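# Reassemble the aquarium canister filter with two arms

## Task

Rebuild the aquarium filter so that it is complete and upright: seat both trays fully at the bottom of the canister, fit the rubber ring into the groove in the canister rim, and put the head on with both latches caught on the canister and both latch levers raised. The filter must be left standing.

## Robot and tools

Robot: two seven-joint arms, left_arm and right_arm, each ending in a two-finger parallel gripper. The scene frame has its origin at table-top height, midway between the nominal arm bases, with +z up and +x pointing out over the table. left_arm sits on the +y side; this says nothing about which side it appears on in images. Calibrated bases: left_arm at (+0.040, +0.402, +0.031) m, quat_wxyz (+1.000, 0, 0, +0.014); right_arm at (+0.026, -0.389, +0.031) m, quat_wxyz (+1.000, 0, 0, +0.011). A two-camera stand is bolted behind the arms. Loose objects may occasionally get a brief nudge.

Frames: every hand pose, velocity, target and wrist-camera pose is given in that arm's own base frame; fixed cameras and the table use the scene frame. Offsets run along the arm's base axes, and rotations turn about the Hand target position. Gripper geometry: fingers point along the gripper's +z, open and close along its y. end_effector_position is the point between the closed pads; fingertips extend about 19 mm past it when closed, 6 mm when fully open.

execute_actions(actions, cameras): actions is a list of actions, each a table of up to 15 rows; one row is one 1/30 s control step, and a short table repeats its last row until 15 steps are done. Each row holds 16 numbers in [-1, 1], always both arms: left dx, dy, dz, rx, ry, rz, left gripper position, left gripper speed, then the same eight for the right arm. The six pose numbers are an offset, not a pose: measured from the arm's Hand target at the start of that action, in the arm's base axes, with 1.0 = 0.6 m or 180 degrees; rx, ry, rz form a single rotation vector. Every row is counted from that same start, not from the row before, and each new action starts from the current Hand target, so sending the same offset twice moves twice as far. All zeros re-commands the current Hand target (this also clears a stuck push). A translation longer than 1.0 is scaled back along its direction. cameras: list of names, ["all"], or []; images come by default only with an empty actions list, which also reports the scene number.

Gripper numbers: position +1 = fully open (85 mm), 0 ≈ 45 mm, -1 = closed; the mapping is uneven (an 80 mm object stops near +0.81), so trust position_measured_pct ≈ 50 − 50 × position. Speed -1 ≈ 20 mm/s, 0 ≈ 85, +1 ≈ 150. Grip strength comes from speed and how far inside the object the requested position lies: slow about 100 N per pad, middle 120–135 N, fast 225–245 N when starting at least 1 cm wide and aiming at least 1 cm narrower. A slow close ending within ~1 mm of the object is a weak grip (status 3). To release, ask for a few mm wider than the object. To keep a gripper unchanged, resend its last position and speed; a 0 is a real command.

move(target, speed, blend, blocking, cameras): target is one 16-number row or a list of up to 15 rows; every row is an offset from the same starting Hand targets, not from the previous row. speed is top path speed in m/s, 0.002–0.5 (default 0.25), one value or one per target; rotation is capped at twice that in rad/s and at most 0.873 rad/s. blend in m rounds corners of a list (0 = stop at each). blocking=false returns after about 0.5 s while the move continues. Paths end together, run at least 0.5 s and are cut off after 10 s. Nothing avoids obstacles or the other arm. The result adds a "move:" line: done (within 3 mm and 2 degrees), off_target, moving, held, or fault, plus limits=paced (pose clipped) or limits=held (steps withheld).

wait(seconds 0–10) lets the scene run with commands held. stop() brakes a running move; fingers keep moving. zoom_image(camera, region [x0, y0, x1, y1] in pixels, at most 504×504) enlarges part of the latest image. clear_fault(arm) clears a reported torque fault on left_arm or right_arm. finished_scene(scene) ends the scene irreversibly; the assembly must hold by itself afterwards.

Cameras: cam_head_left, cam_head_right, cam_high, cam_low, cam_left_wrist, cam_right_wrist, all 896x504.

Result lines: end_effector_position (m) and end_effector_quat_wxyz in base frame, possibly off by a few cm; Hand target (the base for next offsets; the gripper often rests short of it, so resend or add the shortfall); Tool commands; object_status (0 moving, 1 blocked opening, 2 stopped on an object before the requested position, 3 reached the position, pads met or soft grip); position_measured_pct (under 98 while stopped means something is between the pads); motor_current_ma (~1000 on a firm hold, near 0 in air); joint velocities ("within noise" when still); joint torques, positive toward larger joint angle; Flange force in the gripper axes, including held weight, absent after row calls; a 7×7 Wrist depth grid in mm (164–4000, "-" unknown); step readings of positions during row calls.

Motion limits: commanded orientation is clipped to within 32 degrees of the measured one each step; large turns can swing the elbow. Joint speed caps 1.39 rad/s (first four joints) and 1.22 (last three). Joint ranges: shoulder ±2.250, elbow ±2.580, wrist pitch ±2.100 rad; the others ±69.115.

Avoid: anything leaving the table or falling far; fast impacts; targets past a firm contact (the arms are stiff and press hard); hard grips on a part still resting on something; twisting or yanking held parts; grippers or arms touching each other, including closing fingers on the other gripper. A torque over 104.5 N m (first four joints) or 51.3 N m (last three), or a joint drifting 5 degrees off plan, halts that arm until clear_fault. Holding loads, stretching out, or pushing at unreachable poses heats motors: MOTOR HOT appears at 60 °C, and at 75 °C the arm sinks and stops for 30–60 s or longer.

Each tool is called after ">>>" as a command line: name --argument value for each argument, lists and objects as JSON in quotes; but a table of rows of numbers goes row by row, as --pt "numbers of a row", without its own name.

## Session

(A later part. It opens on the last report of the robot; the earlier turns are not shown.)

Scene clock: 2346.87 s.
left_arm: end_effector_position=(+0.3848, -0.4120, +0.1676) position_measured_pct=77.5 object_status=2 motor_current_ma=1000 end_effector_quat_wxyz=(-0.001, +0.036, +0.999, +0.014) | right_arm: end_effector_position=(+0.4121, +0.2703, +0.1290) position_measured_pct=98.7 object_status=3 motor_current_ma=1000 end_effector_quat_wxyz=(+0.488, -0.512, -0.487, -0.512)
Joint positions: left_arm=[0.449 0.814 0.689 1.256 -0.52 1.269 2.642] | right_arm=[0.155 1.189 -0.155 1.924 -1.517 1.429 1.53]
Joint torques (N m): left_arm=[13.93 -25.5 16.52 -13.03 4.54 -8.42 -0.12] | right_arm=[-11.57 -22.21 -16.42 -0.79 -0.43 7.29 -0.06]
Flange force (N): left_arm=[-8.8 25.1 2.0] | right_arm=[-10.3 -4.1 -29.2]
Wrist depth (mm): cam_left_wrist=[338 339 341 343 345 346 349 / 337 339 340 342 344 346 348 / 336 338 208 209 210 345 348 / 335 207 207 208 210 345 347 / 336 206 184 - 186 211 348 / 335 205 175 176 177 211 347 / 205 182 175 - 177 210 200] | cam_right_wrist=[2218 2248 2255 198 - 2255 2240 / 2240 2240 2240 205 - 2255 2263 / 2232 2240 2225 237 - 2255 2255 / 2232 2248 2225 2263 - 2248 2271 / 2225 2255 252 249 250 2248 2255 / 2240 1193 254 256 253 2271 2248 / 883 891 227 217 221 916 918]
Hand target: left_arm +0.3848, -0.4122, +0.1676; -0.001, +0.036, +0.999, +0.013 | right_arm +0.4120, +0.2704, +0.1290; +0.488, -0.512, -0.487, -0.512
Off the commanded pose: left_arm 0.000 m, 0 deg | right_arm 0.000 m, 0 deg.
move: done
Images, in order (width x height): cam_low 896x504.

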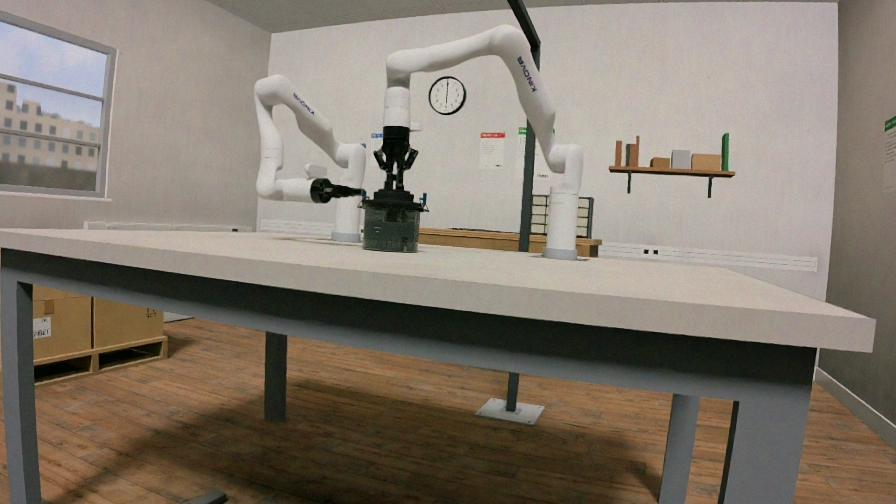

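>>> move --target '[0,0,0,0,0,0,-0.75,-1, -0.0049,-0.1,0,0,0,0,-1,-0.5]' --speed 0.04 --cameras '["cam_low","cam_right_wrist","cam_high","cam_head_left"]'

>>> zoom_image --camera "cam_low" --region '[330, 160, 450, 260]'

>>> zoom_image --camera "cam_right_wrist" --region '[200, 200, 700, 504]'

>>> zoom_image --camera "cam_high" --region '[400, 170, 580, 300]'

Scene clock: 2357.20 s.
left_arm: end_effector_position=(+0.3848, -0.4121, +0.1676) position_measured_pct=77.5 object_status=2 motor_current_ma=1000 end_effector_quat_wxyz=(-0.001, +0.036, +0.999, +0.013) | right_arm: end_effector_position=(+0.4091, +0.2104, +0.1290) position_measured_pct=98.7 object_status=3 motor_current_ma=1000 end_effector_quat_wxyz=(+0.488, -0.512, -0.487, -0.512)
Joint positions: left_arm=[0.449 0.814 0.689 1.255 -0.52 1.269 2.642] | right_arm=[0.255 1.186 -0.089 1.902 -1.393 1.499 1.501]
Joint torques (N m): left_arm=[3 -22.62 6.46 -5.47 0.95 -0.17 0.01] | right_arm=[0.29 -18.52 -3.06 -0.93 -0.24 3.23 -0.09]
Flange force (N): left_arm=[-10.6 -2.7 -1.0] | right_arm=[0.7 -3.3 1.3]
Wrist depth (mm): cam_left_wrist=[339 341 342 343 344 347 349 / 338 339 340 343 344 347 348 / 337 339 208 209 210 345 348 / 338 206 207 208 210 345 346 / 337 205 183 - 185 211 346 / 336 205 175 176 178 210 346 / 204 182 175 - 177 210 211] | cam_right_wrist=[653 2351 2326 277 2335 2335 2302 / 2294 2302 2310 256 2294 2318 2302 / 2310 2302 2302 278 2302 2318 2294 / 2310 2318 2310 301 2294 2302 2326 / 2286 2278 2294 301 308 2302 2286 / 2278 1217 312 286 307 2302 2318 / 900 906 278 262 271 930 934]
Hand target: left_arm +0.3848, -0.4121, +0.1676; -0.001, +0.036, +0.999, +0.013 | right_arm +0.4091, +0.2104, +0.1290; +0.488, -0.512, -0.487, -0.512
Off the commanded pose: left_arm 0.000 m, 0 deg | right_arm 0.000 m, 0 deg.
move: done
Images, in order (width x height): cam_head_left 896x504, cam_high 896x504, cam_low 896x504, cam_right_wrist 896x504.

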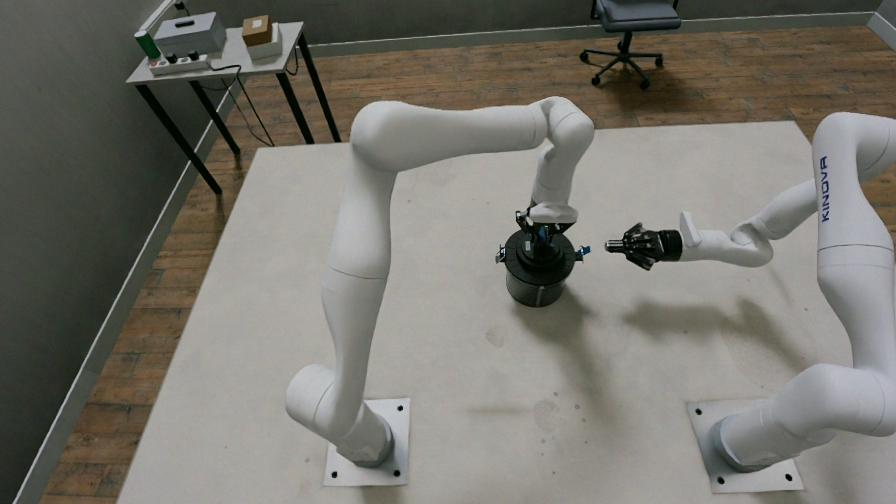

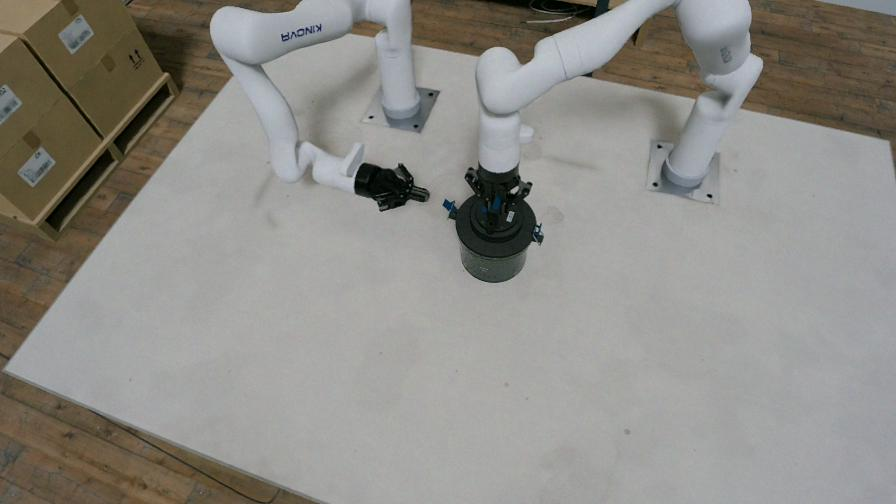

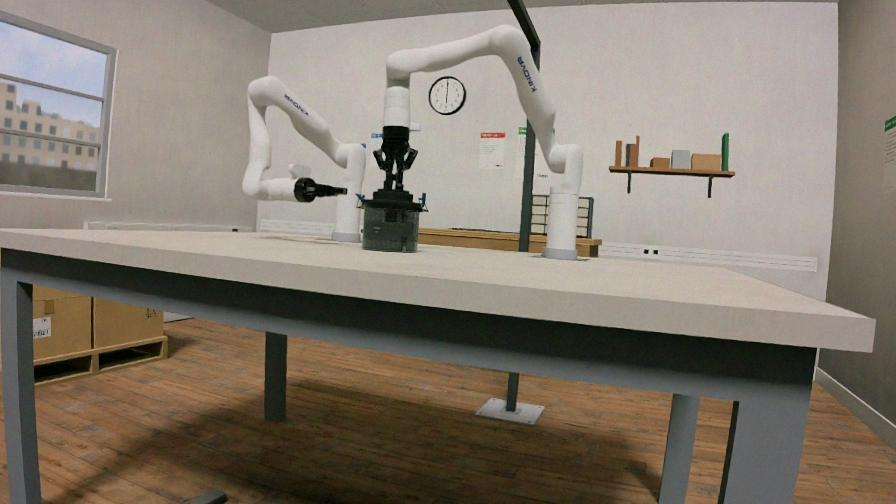

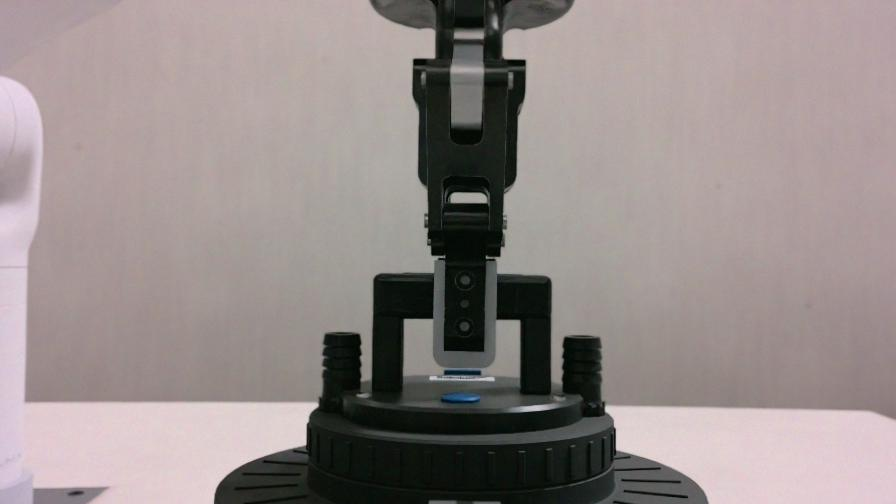

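Scaled by 4.200 from the camera's 896x504 image, which has a finer 1280x720 frame.

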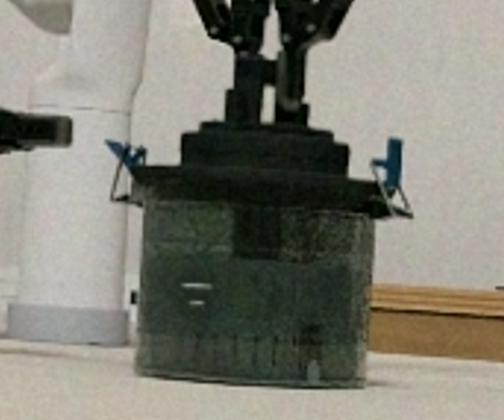

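Scaled by 1.008 from the camera's 896x504 image, which has a finer 1280x720 frame.

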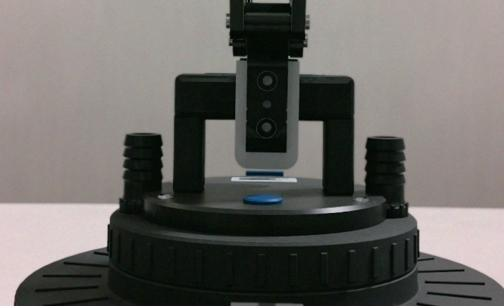

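Scaled by 2.800 from the camera's 896x504 image, which has a finer 1280x720 frame.

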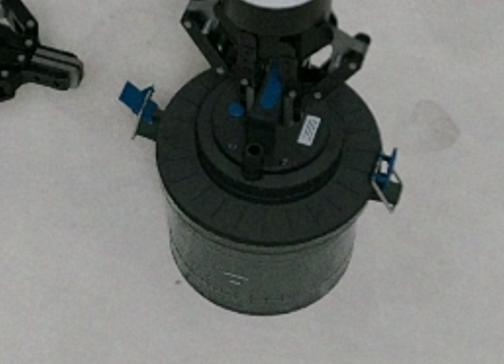

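>>> move --target '[0,0,0,0,0,0,-0.75,-1, 0,0,-0.0842,0,0,0,-1,-0.5]' --speed 0.06 --cameras '["cam_low","cam_right_wrist"]'

>>> zoom_image --camera "cam_right_wrist" --region '[330, 250, 600, 504]'

>>> zoom_image --camera "cam_low" --region '[340, 180, 380, 215]'

Scene clock: 2372.43 s.
left_arm: end_effector_position=(+0.3848, -0.4121, +0.1676) position_measured_pct=77.5 object_status=2 motor_current_ma=1000 end_effector_quat_wxyz=(-0.001, +0.036, +0.999, +0.013) | right_arm: end_effector_position=(+0.4091, +0.2104, +0.0785) position_measured_pct=98.7 object_status=3 motor_current_ma=1000 end_effector_quat_wxyz=(+0.488, -0.512, -0.487, -0.512)
Joint positions: left_arm=[0.449 0.814 0.689 1.256 -0.52 1.269 2.642] | right_arm=[0.253 1.311 -0.085 1.829 -1.387 1.491 1.553]
Joint torques (N m): left_arm=[2.98 -22.65 6.46 -5.47 0.95 -0.18 -0.02] | right_arm=[0.37 -18.91 -3.2 -0.38 0.05 3.29 -0.04]
Flange force (N): left_arm=[-10.6 -2.8 -0.9] | right_arm=[1.0 -3.0 1.6]
Wrist depth (mm): cam_left_wrist=[338 341 341 344 344 347 349 / 338 339 340 343 344 346 347 / 338 339 208 209 210 345 347 / 337 206 207 208 210 346 347 / 336 206 183 - 186 211 347 / 336 204 175 176 177 211 346 / 205 182 175 - 178 211 210] | cam_right_wrist=[2286 2310 2310 302 2310 2302 2310 / 2326 2318 2294 301 2310 2302 2343 / 2294 2318 2286 301 308 2302 2318 / 2278 2294 2310 274 307 2318 2318 / 2302 2302 276 216 271 2310 2302 / 935 840 248 224 242 256 988 / 692 649 331 215 339 665 670]
Hand target: left_arm +0.3848, -0.4121, +0.1676; -0.001, +0.036, +0.999, +0.013 | right_arm +0.4091, +0.2104, +0.0785; +0.488, -0.512, -0.487, -0.512
Off the commanded pose: left_arm 0.000 m, 0 deg | right_arm 0.000 m, 0 deg.
move: done
Images, in order (width x height): cam_low 896x504, cam_right_wrist 896x504.

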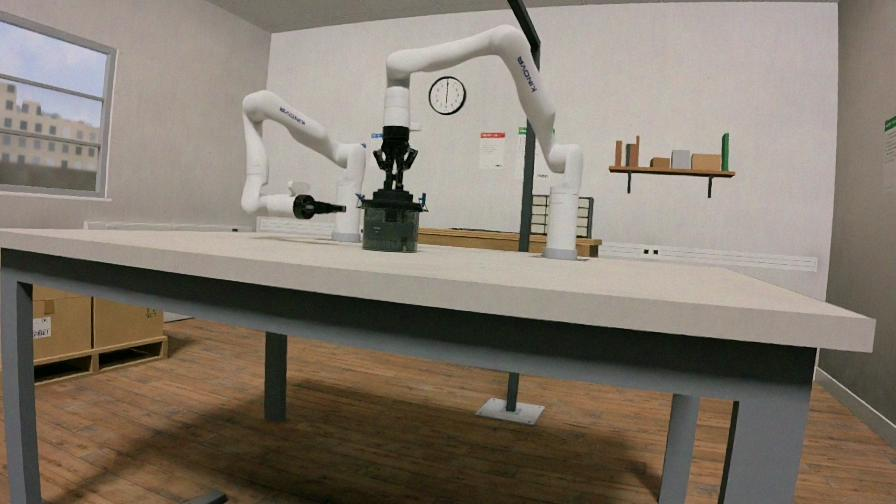

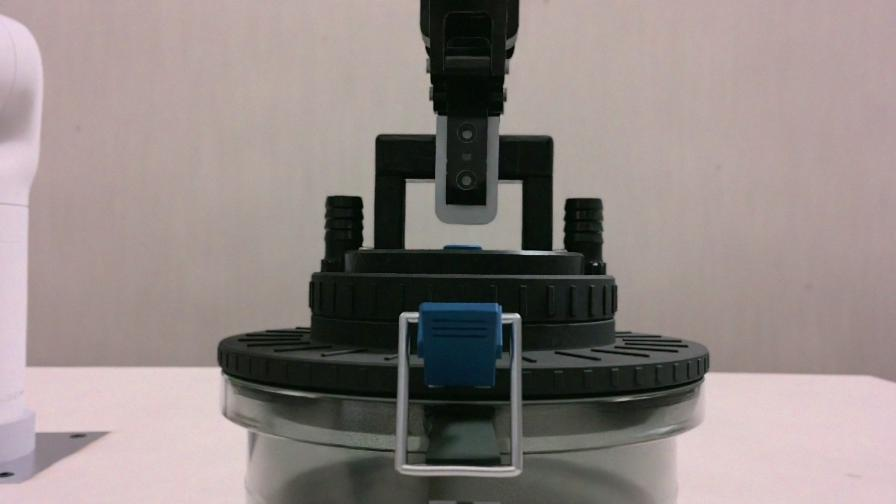

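Scaled by 1.867 from the camera's 896x504 image, which has a finer 1280x720 frame.

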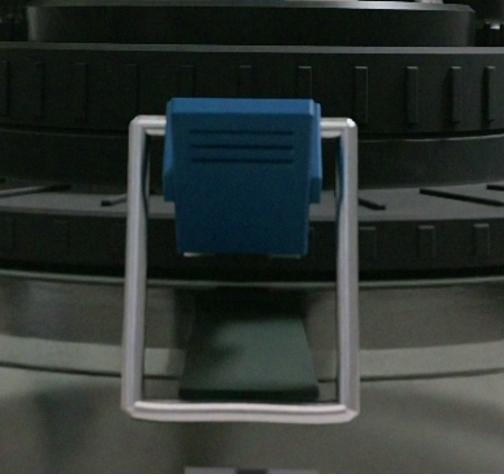

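Scaled by 12.600 from the camera's 896x504 image, which has a finer 1280x720 frame.

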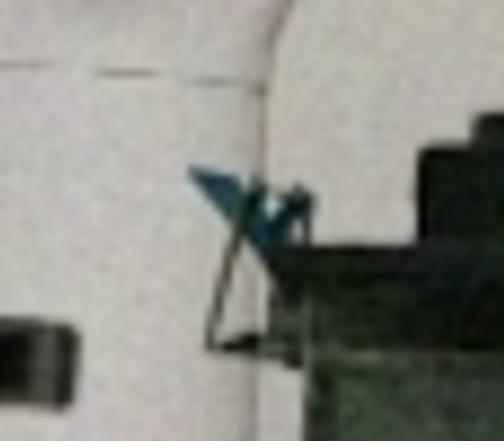

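>>> move --pt "0 0 -0.0017 0 0 0 -0.75 -1 0 0 0.0842 0 0 0 -1 -0.5" --pt "0 0 -0.0017 0 0 0 -0.75 -1 0.0049 0.1 0.0842 0 0 0 -1 -0.5" --speed '[0.05,0.03]' --cameras '["cam_low"]'

>>> zoom_image --camera "cam_low" --region '[330, 180, 370, 215]'

Scene clock: 2402.63 s.
left_arm: end_effector_position=(+0.3848, -0.4121, +0.1666) position_measured_pct=77.5 object_status=2 motor_current_ma=1000 end_effector_quat_wxyz=(-0.001, +0.036, +0.999, +0.013) | right_arm: end_effector_position=(+0.4121, +0.2702, +0.1290) position_measured_pct=98.7 object_status=3 motor_current_ma=1000 end_effector_quat_wxyz=(+0.488, -0.512, -0.487, -0.512)
Joint positions: left_arm=[0.449 0.815 0.688 1.257 -0.521 1.267 2.643] | right_arm=[0.156 1.189 -0.155 1.924 -1.517 1.429 1.53]
Joint torques (N m): left_arm=[9.67 -18.16 11.21 -8.07 2.95 -5.95 -0.23] | right_arm=[-11.58 -16.16 -10.41 -1.36 -0.37 1.31 -0.04]
Flange force (N): left_arm=[-6.9 16.6 -10.8] | right_arm=[7.1 -5.4 -29.5]
Wrist depth (mm): cam_left_wrist=[338 340 341 342 344 346 348 / 337 338 340 342 343 345 347 / 337 338 208 208 210 344 348 / 337 207 207 208 209 211 346 / 336 206 183 - 185 210 345 / 335 206 175 176 177 210 345 / 205 182 175 - 177 210 203] | cam_right_wrist=[2240 2248 2263 197 - 2255 2263 / 2263 2240 2255 206 - 2271 2255 / 2240 2232 2225 236 - 2263 2255 / 2240 2210 2248 2255 - 2263 2248 / 2225 2240 251 249 249 2240 2255 / 2203 2210 253 262 253 2255 2271 / 890 900 227 217 222 930 931]
Hand target: left_arm +0.3848, -0.4121, +0.1666; -0.001, +0.036, +0.999, +0.013 | right_arm +0.4120, +0.2704, +0.1290; +0.488, -0.512, -0.487, -0.512
Off the commanded pose: left_arm 0.000 m, 0 deg | right_arm 0.000 m, 0 deg.
move: done
Images, in order (width x height): cam_low 896x504.

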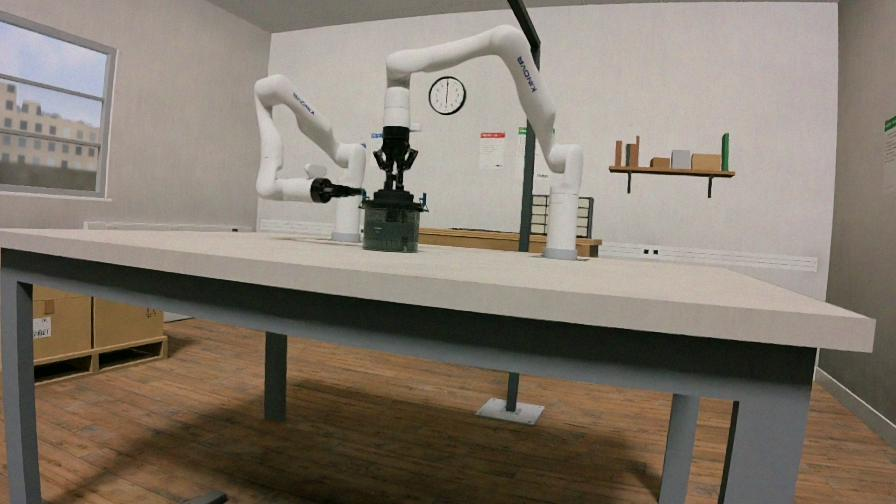

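Scaled by 12.600 from the camera's 896x504 image, which has a finer 1280x720 frame.

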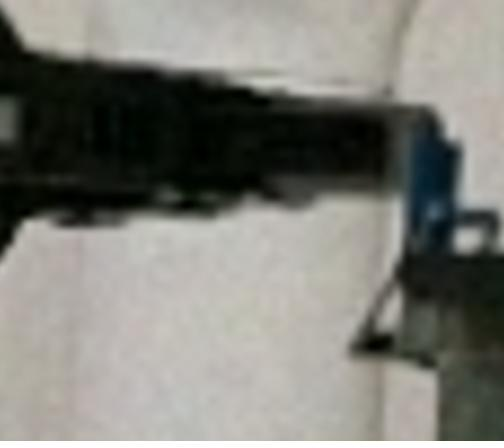

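>>> move --target '[0,0,0,0,0,0,-0.75,-1, 0.0002,0.0042,0,0,0,0,-1,-0.5]' --speed 0.01 --cameras '["cam_low"]'

>>> zoom_image --camera "cam_low" --region '[330, 180, 370, 215]'

Scene clock: 2408.47 s.
left_arm: end_effector_position=(+0.3848, -0.4121, +0.1666) position_measured_pct=77.5 object_status=2 motor_current_ma=1000 end_effector_quat_wxyz=(-0.001, +0.036, +0.999, +0.013) | right_arm: end_effector_position=(+0.4122, +0.2728, +0.1290) position_measured_pct=98.7 object_status=3 motor_current_ma=1000 end_effector_quat_wxyz=(+0.488, -0.512, -0.487, -0.512)
Joint positions: left_arm=[0.449 0.815 0.688 1.257 -0.521 1.267 2.643] | right_arm=[0.151 1.189 -0.158 1.925 -1.523 1.426 1.531]
Joint torques (N m): left_arm=[18.59 -15.49 17.77 -11.64 5.69 -12.47 -0.18] | right_arm=[-21.53 -14.19 -16.59 -0.92 -0.68 0.24 -0.06]
Flange force (N): left_arm=[-5.7 39.6 -17.9] | right_arm=[11.1 -5.0 -55.2]
Wrist depth (mm): cam_left_wrist=[337 338 340 342 345 346 348 / 336 337 340 342 344 346 349 / 336 338 208 209 210 345 347 / 336 207 207 208 209 211 347 / 335 206 183 - 185 210 347 / 334 205 175 176 177 210 347 / 205 182 175 - 177 210 202] | cam_right_wrist=[2210 2218 2248 196 - 2248 2294 / 2225 2210 2232 205 - 2248 2248 / 2248 2240 2232 235 - 2240 2255 / 2232 2240 2218 2240 - 2263 2278 / 2240 2225 250 248 248 2271 2255 / 2248 2232 252 262 251 2278 2263 / 895 829 227 216 222 923 930]
Hand target: left_arm +0.3848, -0.4121, +0.1666; -0.001, +0.036, +0.999, +0.013 | right_arm +0.4121, +0.2729, +0.1290; +0.488, -0.512, -0.487, -0.512
Off the commanded pose: left_arm 0.000 m, 0 deg | right_arm 0.000 m, 0 deg.
move: done
Images, in order (width x height): cam_low 896x504.

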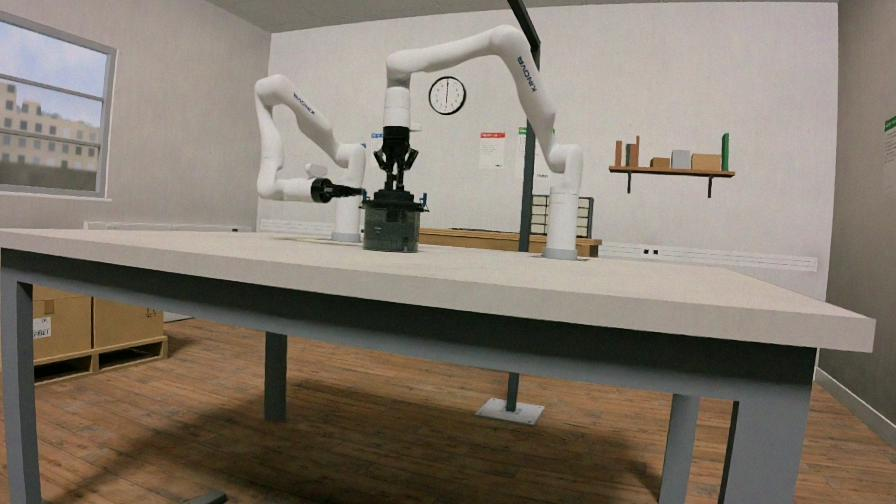

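Scaled by 12.600 from the camera's 896x504 image, which has a finer 1280x720 frame.

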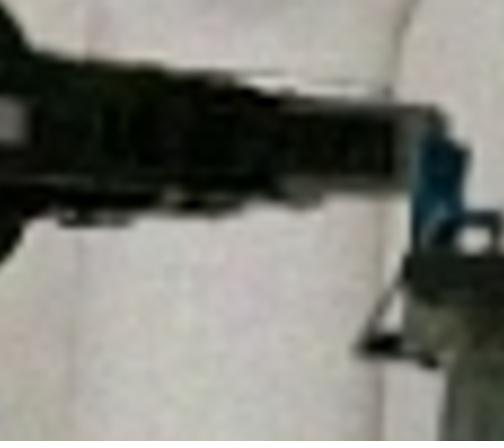

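>>> move --target '[0,0,0,0,0,0,-0.75,-1, -0.002,-0.04,0,0,0,0,-1,-0.5]' --speed 0.02 --cameras '["cam_low","cam_right_wrist"]'

>>> zoom_image --camera "cam_low" --region '[330, 180, 370, 215]'

Scene clock: 2417.03 s.
left_arm: end_effector_position=(+0.3848, -0.4122, +0.1666) position_measured_pct=77.5 object_status=2 motor_current_ma=1000 end_effector_quat_wxyz=(-0.001, +0.036, +0.999, +0.013) | right_arm: end_effector_position=(+0.4109, +0.2489, +0.1290) position_measured_pct=98.7 object_status=3 motor_current_ma=1000 end_effector_quat_wxyz=(+0.488, -0.512, -0.487, -0.512)
Joint positions: left_arm=[0.449 0.815 0.688 1.257 -0.521 1.267 2.643] | right_arm=[0.191 1.187 -0.132 1.92 -1.472 1.453 1.521]
Joint torques (N m): left_arm=[0.72 -20.97 4.65 -4.97 0.39 -0.13 0.09] | right_arm=[0.29 -18.55 -3.43 -0.99 0 3.29 -0.1]
Flange force (N): left_arm=[-8.6 -6.0 -4.6] | right_arm=[0.7 -3.3 1.4]
Wrist depth (mm): cam_left_wrist=[338 340 340 342 343 345 347 / 338 337 340 342 344 345 347 / 336 338 208 209 210 345 346 / 336 207 207 208 209 210 345 / 336 206 183 - 185 210 346 / 334 206 175 176 177 210 345 / 205 183 175 - 177 210 203] | cam_right_wrist=[2255 2263 2263 236 - 2278 2286 / 2248 2248 2255 224 - 2248 2278 / 2255 2255 2271 239 - 2286 2263 / 2255 2271 2271 261 - 2263 2286 / 2240 2271 275 261 269 2255 2263 / 2248 1208 273 262 270 2271 2294 / 896 836 247 233 242 929 931]
Hand target: left_arm +0.3848, -0.4122, +0.1666; -0.001, +0.036, +0.999, +0.013 | right_arm +0.4109, +0.2489, +0.1290; +0.488, -0.512, -0.487, -0.512
Off the commanded pose: left_arm 0.000 m, 0 deg | right_arm 0.000 m, 0 deg.
move: done
Images, in order (width x height): cam_low 896x504, cam_right_wrist 896x504.

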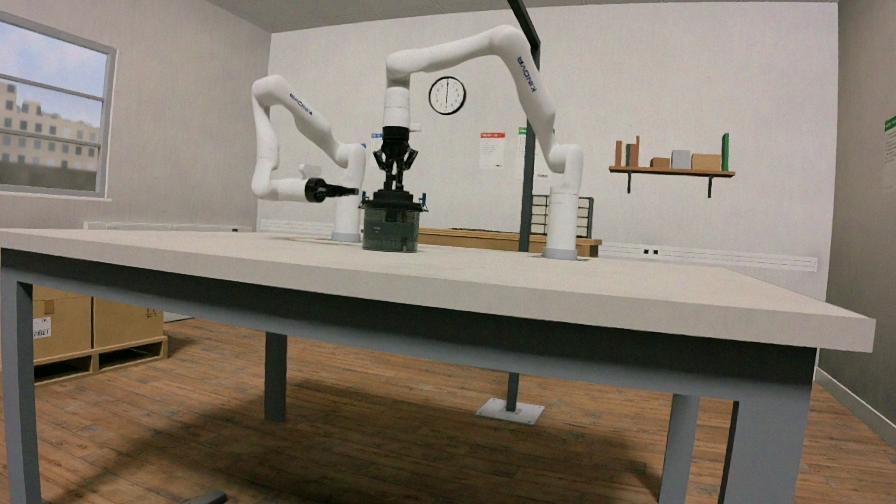

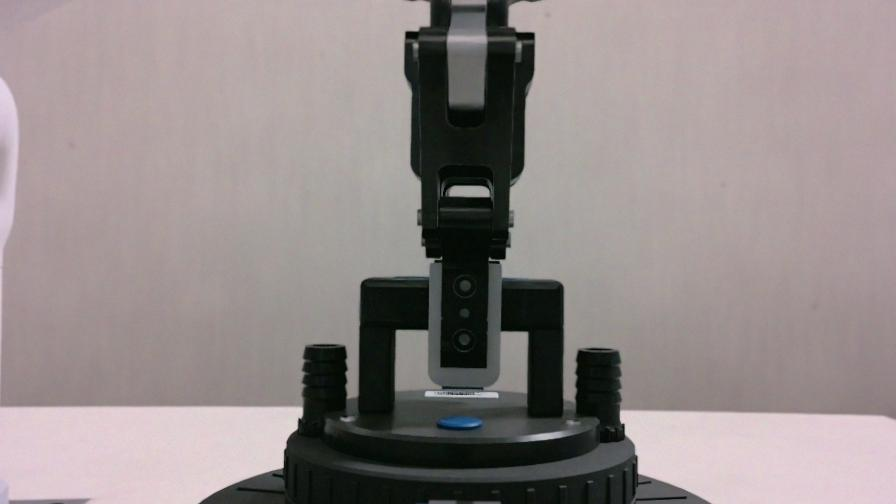

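Scaled by 12.600 from the camera's 896x504 image, which has a finer 1280x720 frame.

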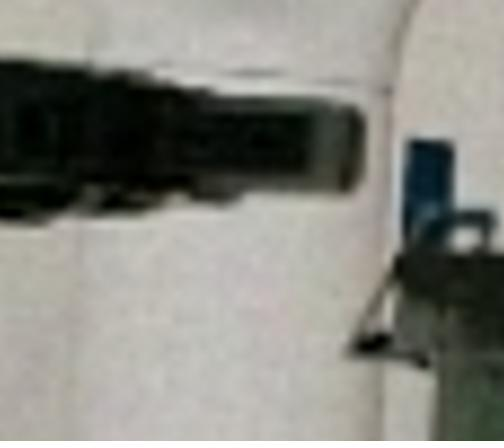

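>>> move --pt "0 0 0 0 0 0 -0.75 -1 -0.0045 -0.09 0 0 0 0 -1 -0.5" --pt "0 0 0 0 0 0 -0.75 -1 -0.0045 -0.09 -0.06 0 0 0 -1 -0.5" --speed 0.08 --cameras '["cam_right_wrist"]'

>>> zoom_image --camera "cam_right_wrist" --region '[250, 230, 690, 504]'

Scene clock: 2426.17 s.
left_arm: end_effector_position=(+0.3848, -0.4122, +0.1666) position_measured_pct=77.5 object_status=2 motor_current_ma=1000 end_effector_quat_wxyz=(-0.001, +0.036, +0.999, +0.013) | right_arm: end_effector_position=(+0.4082, +0.1949, +0.0930) position_measured_pct=98.7 object_status=3 motor_current_ma=1000 end_effector_quat_wxyz=(+0.488, -0.512, -0.487, -0.512)
Joint positions: left_arm=[0.449 0.815 0.688 1.257 -0.521 1.267 2.643] | right_arm=[0.279 1.275 -0.071 1.842 -1.359 1.51 1.531]
Joint torques (N m): left_arm=[0.71 -20.96 4.65 -4.99 0.4 -0.17 0.05] | right_arm=[0.35 -19.06 -3.01 -0.47 -0.03 3.31 -0.12]
Flange force (N): left_arm=[-8.5 -6.1 -4.6] | right_arm=[0.2 -3.1 1.7]
Wrist depth (mm): cam_left_wrist=[338 339 341 342 344 346 347 / 338 338 340 341 344 344 346 / 337 339 208 209 210 345 347 / 337 207 207 208 209 210 346 / 336 206 183 - 185 210 345 / 334 206 176 176 177 210 345 / 205 183 175 - 177 210 203] | cam_right_wrist=[2302 2318 2302 276 2318 2343 2343 / 2343 2326 2318 293 2318 2343 2343 / 2302 2310 2335 322 2326 2326 2351 / 2310 2310 2326 317 2326 2326 2335 / 2326 2310 311 289 302 2294 2335 / 1011 1143 272 238 275 947 1203 / 710 702 274 241 270 722 787]
Hand target: left_arm +0.3848, -0.4122, +0.1666; -0.001, +0.036, +0.999, +0.013 | right_arm +0.4082, +0.1949, +0.0930; +0.488, -0.512, -0.487, -0.512
Off the commanded pose: left_arm 0.000 m, 0 deg | right_arm 0.000 m, 0 deg.
move: done
Images, in order (width x height): cam_right_wrist 896x504.

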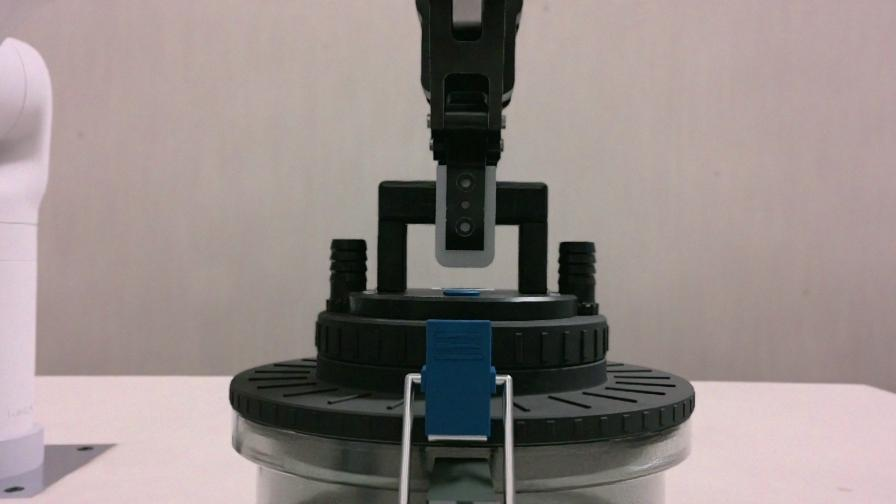

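Scaled by 1.145 from the camera's 896x504 image, which has a finer 1280x720 frame.

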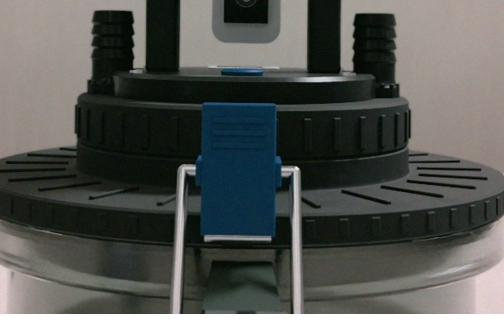

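>>> move --pt "0 0 0 0 0 0 0.25 -1 0 0 0 0 0 0 -1 -0.5" --pt "0 0 0.27 0 0 0 0.25 -1 -0.003 -0.06 0 0 0 0 -1 -0.5" --speed '[0.02,0.08]' --cameras '["cam_low","cam_left_wrist","cam_right_wrist","cam_high"]'

>>> zoom_image --camera "cam_low" --region '[340, 160, 450, 260]'

>>> zoom_image --camera "cam_right_wrist" --region '[250, 230, 690, 504]'

>>> zoom_image --camera "cam_left_wrist" --region '[196, 150, 700, 504]'

Scene clock: 2438.40 s.
left_arm: end_effector_position=(+0.3848, -0.4122, +0.3286) position_measured_pct=37.7 object_status=3 motor_current_ma=0 end_effector_quat_wxyz=(-0.001, +0.036, +0.999, +0.013) | right_arm: end_effector_position=(+0.4064, +0.1589, +0.0930) position_measured_pct=98.7 object_status=3 motor_current_ma=1000 end_effector_quat_wxyz=(+0.488, -0.512, -0.487, -0.512)
Joint positions: left_arm=[0.505 0.724 0.73 0.868 -0.473 1.703 2.539] | right_arm=[0.335 1.276 -0.032 1.811 -1.292 1.557 1.509]
Joint torques (N m): left_arm=[0.87 -21.8 3.87 -6.11 0.09 0.09 -0.03] | right_arm=[0.37 -18.91 -2.69 -0.58 -0.08 3.25 -0.03]
Flange force (N): left_arm=[-9.5 -6.8 -6.4] | right_arm=[1.0 -2.9 1.9]
Wrist depth (mm): cam_left_wrist=[496 499 502 502 506 509 511 / 498 500 502 503 507 509 510 / 497 499 499 502 506 507 510 / 495 497 368 369 505 507 508 / 495 497 344 337 370 506 508 / 494 496 336 296 360 507 508 / 492 495 344 296 370 504 508] | cam_right_wrist=[2351 2376 2360 2351 2376 2385 2360 / 758 2360 2335 2351 2376 2385 2376 / 774 2368 2335 2368 2368 2368 2368 / 764 2343 2368 2343 361 2385 2385 / 767 2351 357 318 337 2360 2351 / 767 1143 304 279 301 1063 1201 / 727 704 653 300 399 783 787]
Hand target: left_arm +0.3848, -0.4122, +0.3286; -0.001, +0.036, +0.999, +0.013 | right_arm +0.4064, +0.1589, +0.0930; +0.488, -0.512, -0.487, -0.512
Off the commanded pose: left_arm 0.000 m, 0 deg | right_arm 0.000 m, 0 deg.
move: done
Images, in order (width x height): cam_high 896x504, cam_low 896x504, cam_left_wrist 896x504, cam_right_wrist 896x504.

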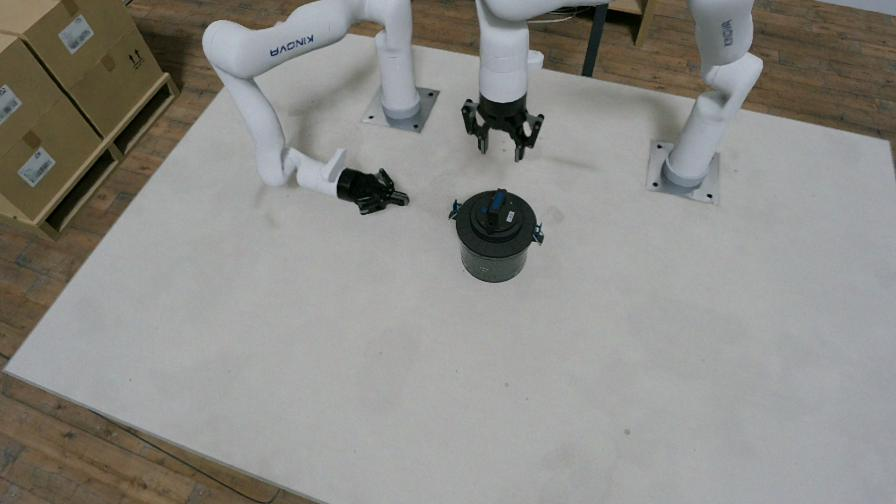

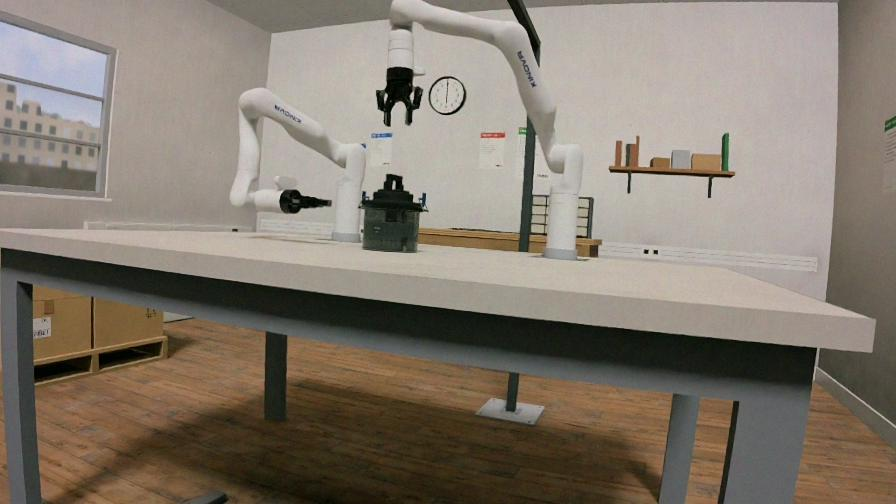

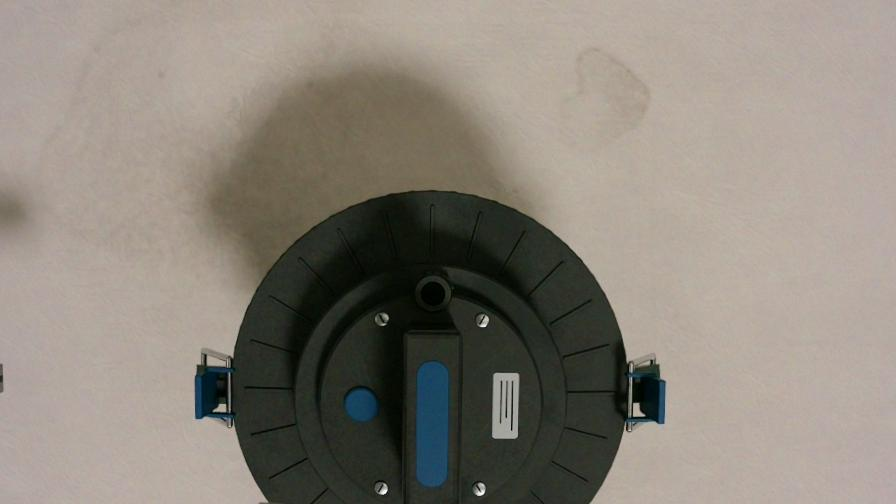

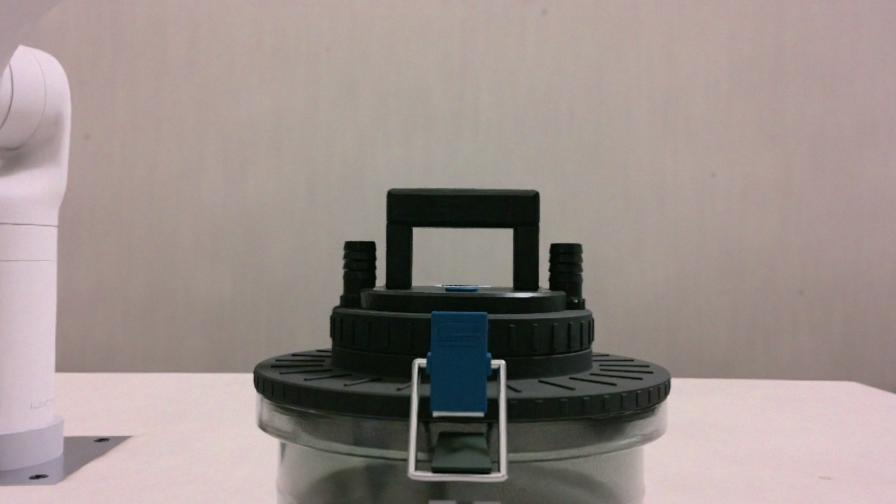

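Scaled by 4.582 from the camera's 896x504 image, which has a finer 1280x720 frame.

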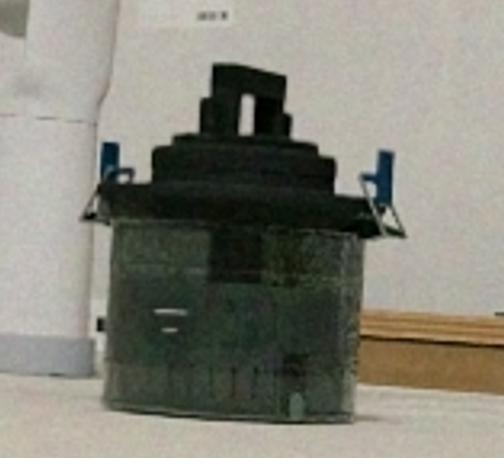

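Scaled by 1.145 from the camera's 896x504 image, which has a finer 1280x720 frame.

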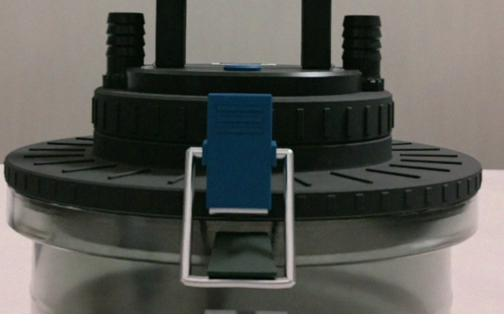

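Scaled by 1.000.

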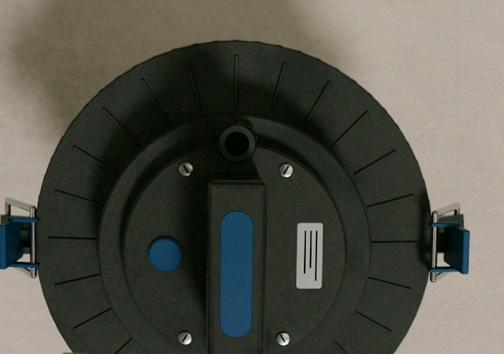

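>>> wait --seconds 1.5 --cameras '["cam_right_wrist","cam_low"]'

>>> zoom_image --camera "cam_right_wrist" --region '[240, 340, 680, 504]'

Scene clock: 2447.07 s.
left_arm: end_effector_position=(+0.3848, -0.4121, +0.3286) position_measured_pct=37.7 object_status=3 motor_current_ma=0 end_effector_quat_wxyz=(-0.001, +0.036, +0.999, +0.013) | right_arm: end_effector_position=(+0.4064, +0.1589, +0.0930) position_measured_pct=98.7 object_status=3 motor_current_ma=1000 end_effector_quat_wxyz=(+0.488, -0.512, -0.487, -0.512)
Joint positions: left_arm=[0.505 0.724 0.73 0.867 -0.473 1.703 2.539] | right_arm=[0.335 1.276 -0.032 1.811 -1.292 1.557 1.509]
Joint torques (N m): left_arm=[0.93 -21.82 3.84 -6.16 0.11 0.06 -0.03] | right_arm=[0.35 -18.93 -2.67 -0.63 -0.09 3.28 -0.06]
Flange force (N): left_arm=[-9.4 -6.5 -6.3] | right_arm=[1.0 -3.2 2.0]
Wrist depth (mm): cam_left_wrist=[497 500 500 504 507 510 510 / 499 500 500 505 504 509 512 / 496 500 500 502 505 509 510 / 496 498 369 369 503 507 508 / 496 496 345 337 370 505 508 / 494 494 336 296 360 504 509 / 491 496 343 295 370 505 507] | cam_right_wrist=[2343 2343 2351 2368 2376 2343 2368 / 760 2335 2351 2343 2360 2368 2385 / 773 2360 2360 2351 2368 2351 2402 / 767 2343 2368 2335 361 2343 2335 / 765 2335 357 317 338 2385 2376 / 769 1137 304 280 301 1063 1210 / 729 702 655 300 400 783 787]
Hand target: left_arm +0.3848, -0.4121, +0.3286; -0.001, +0.036, +0.999, +0.013 | right_arm +0.4064, +0.1589, +0.0930; +0.488, -0.512, -0.487, -0.512
Tool commands: left_gripper/position=+0.25 left_gripper/speed=-1.0 right_gripper/position=-1.0 right_gripper/speed=-0.5
Off the commanded pose: left_arm 0.000 m, 0 deg | right_arm 0.000 m, 0 deg.
wait: 1.50 s; at rest from the start
Images, in order (width x height): cam_low 896x504, cam_right_wrist 896x504.

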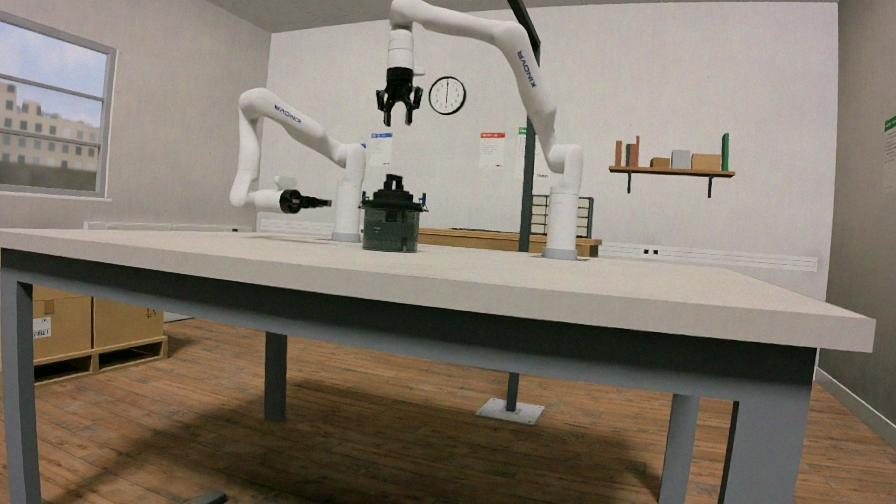

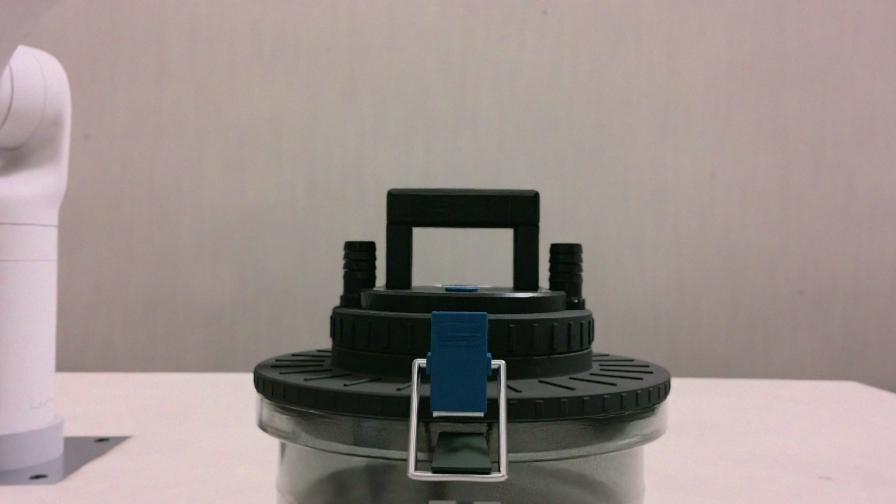

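Scaled by 1.145 from the camera's 896x504 image, which has a finer 1280x720 frame.

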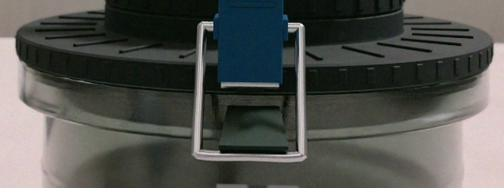

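>>> finished_scene --scene 1

The scene is finished: the task was done.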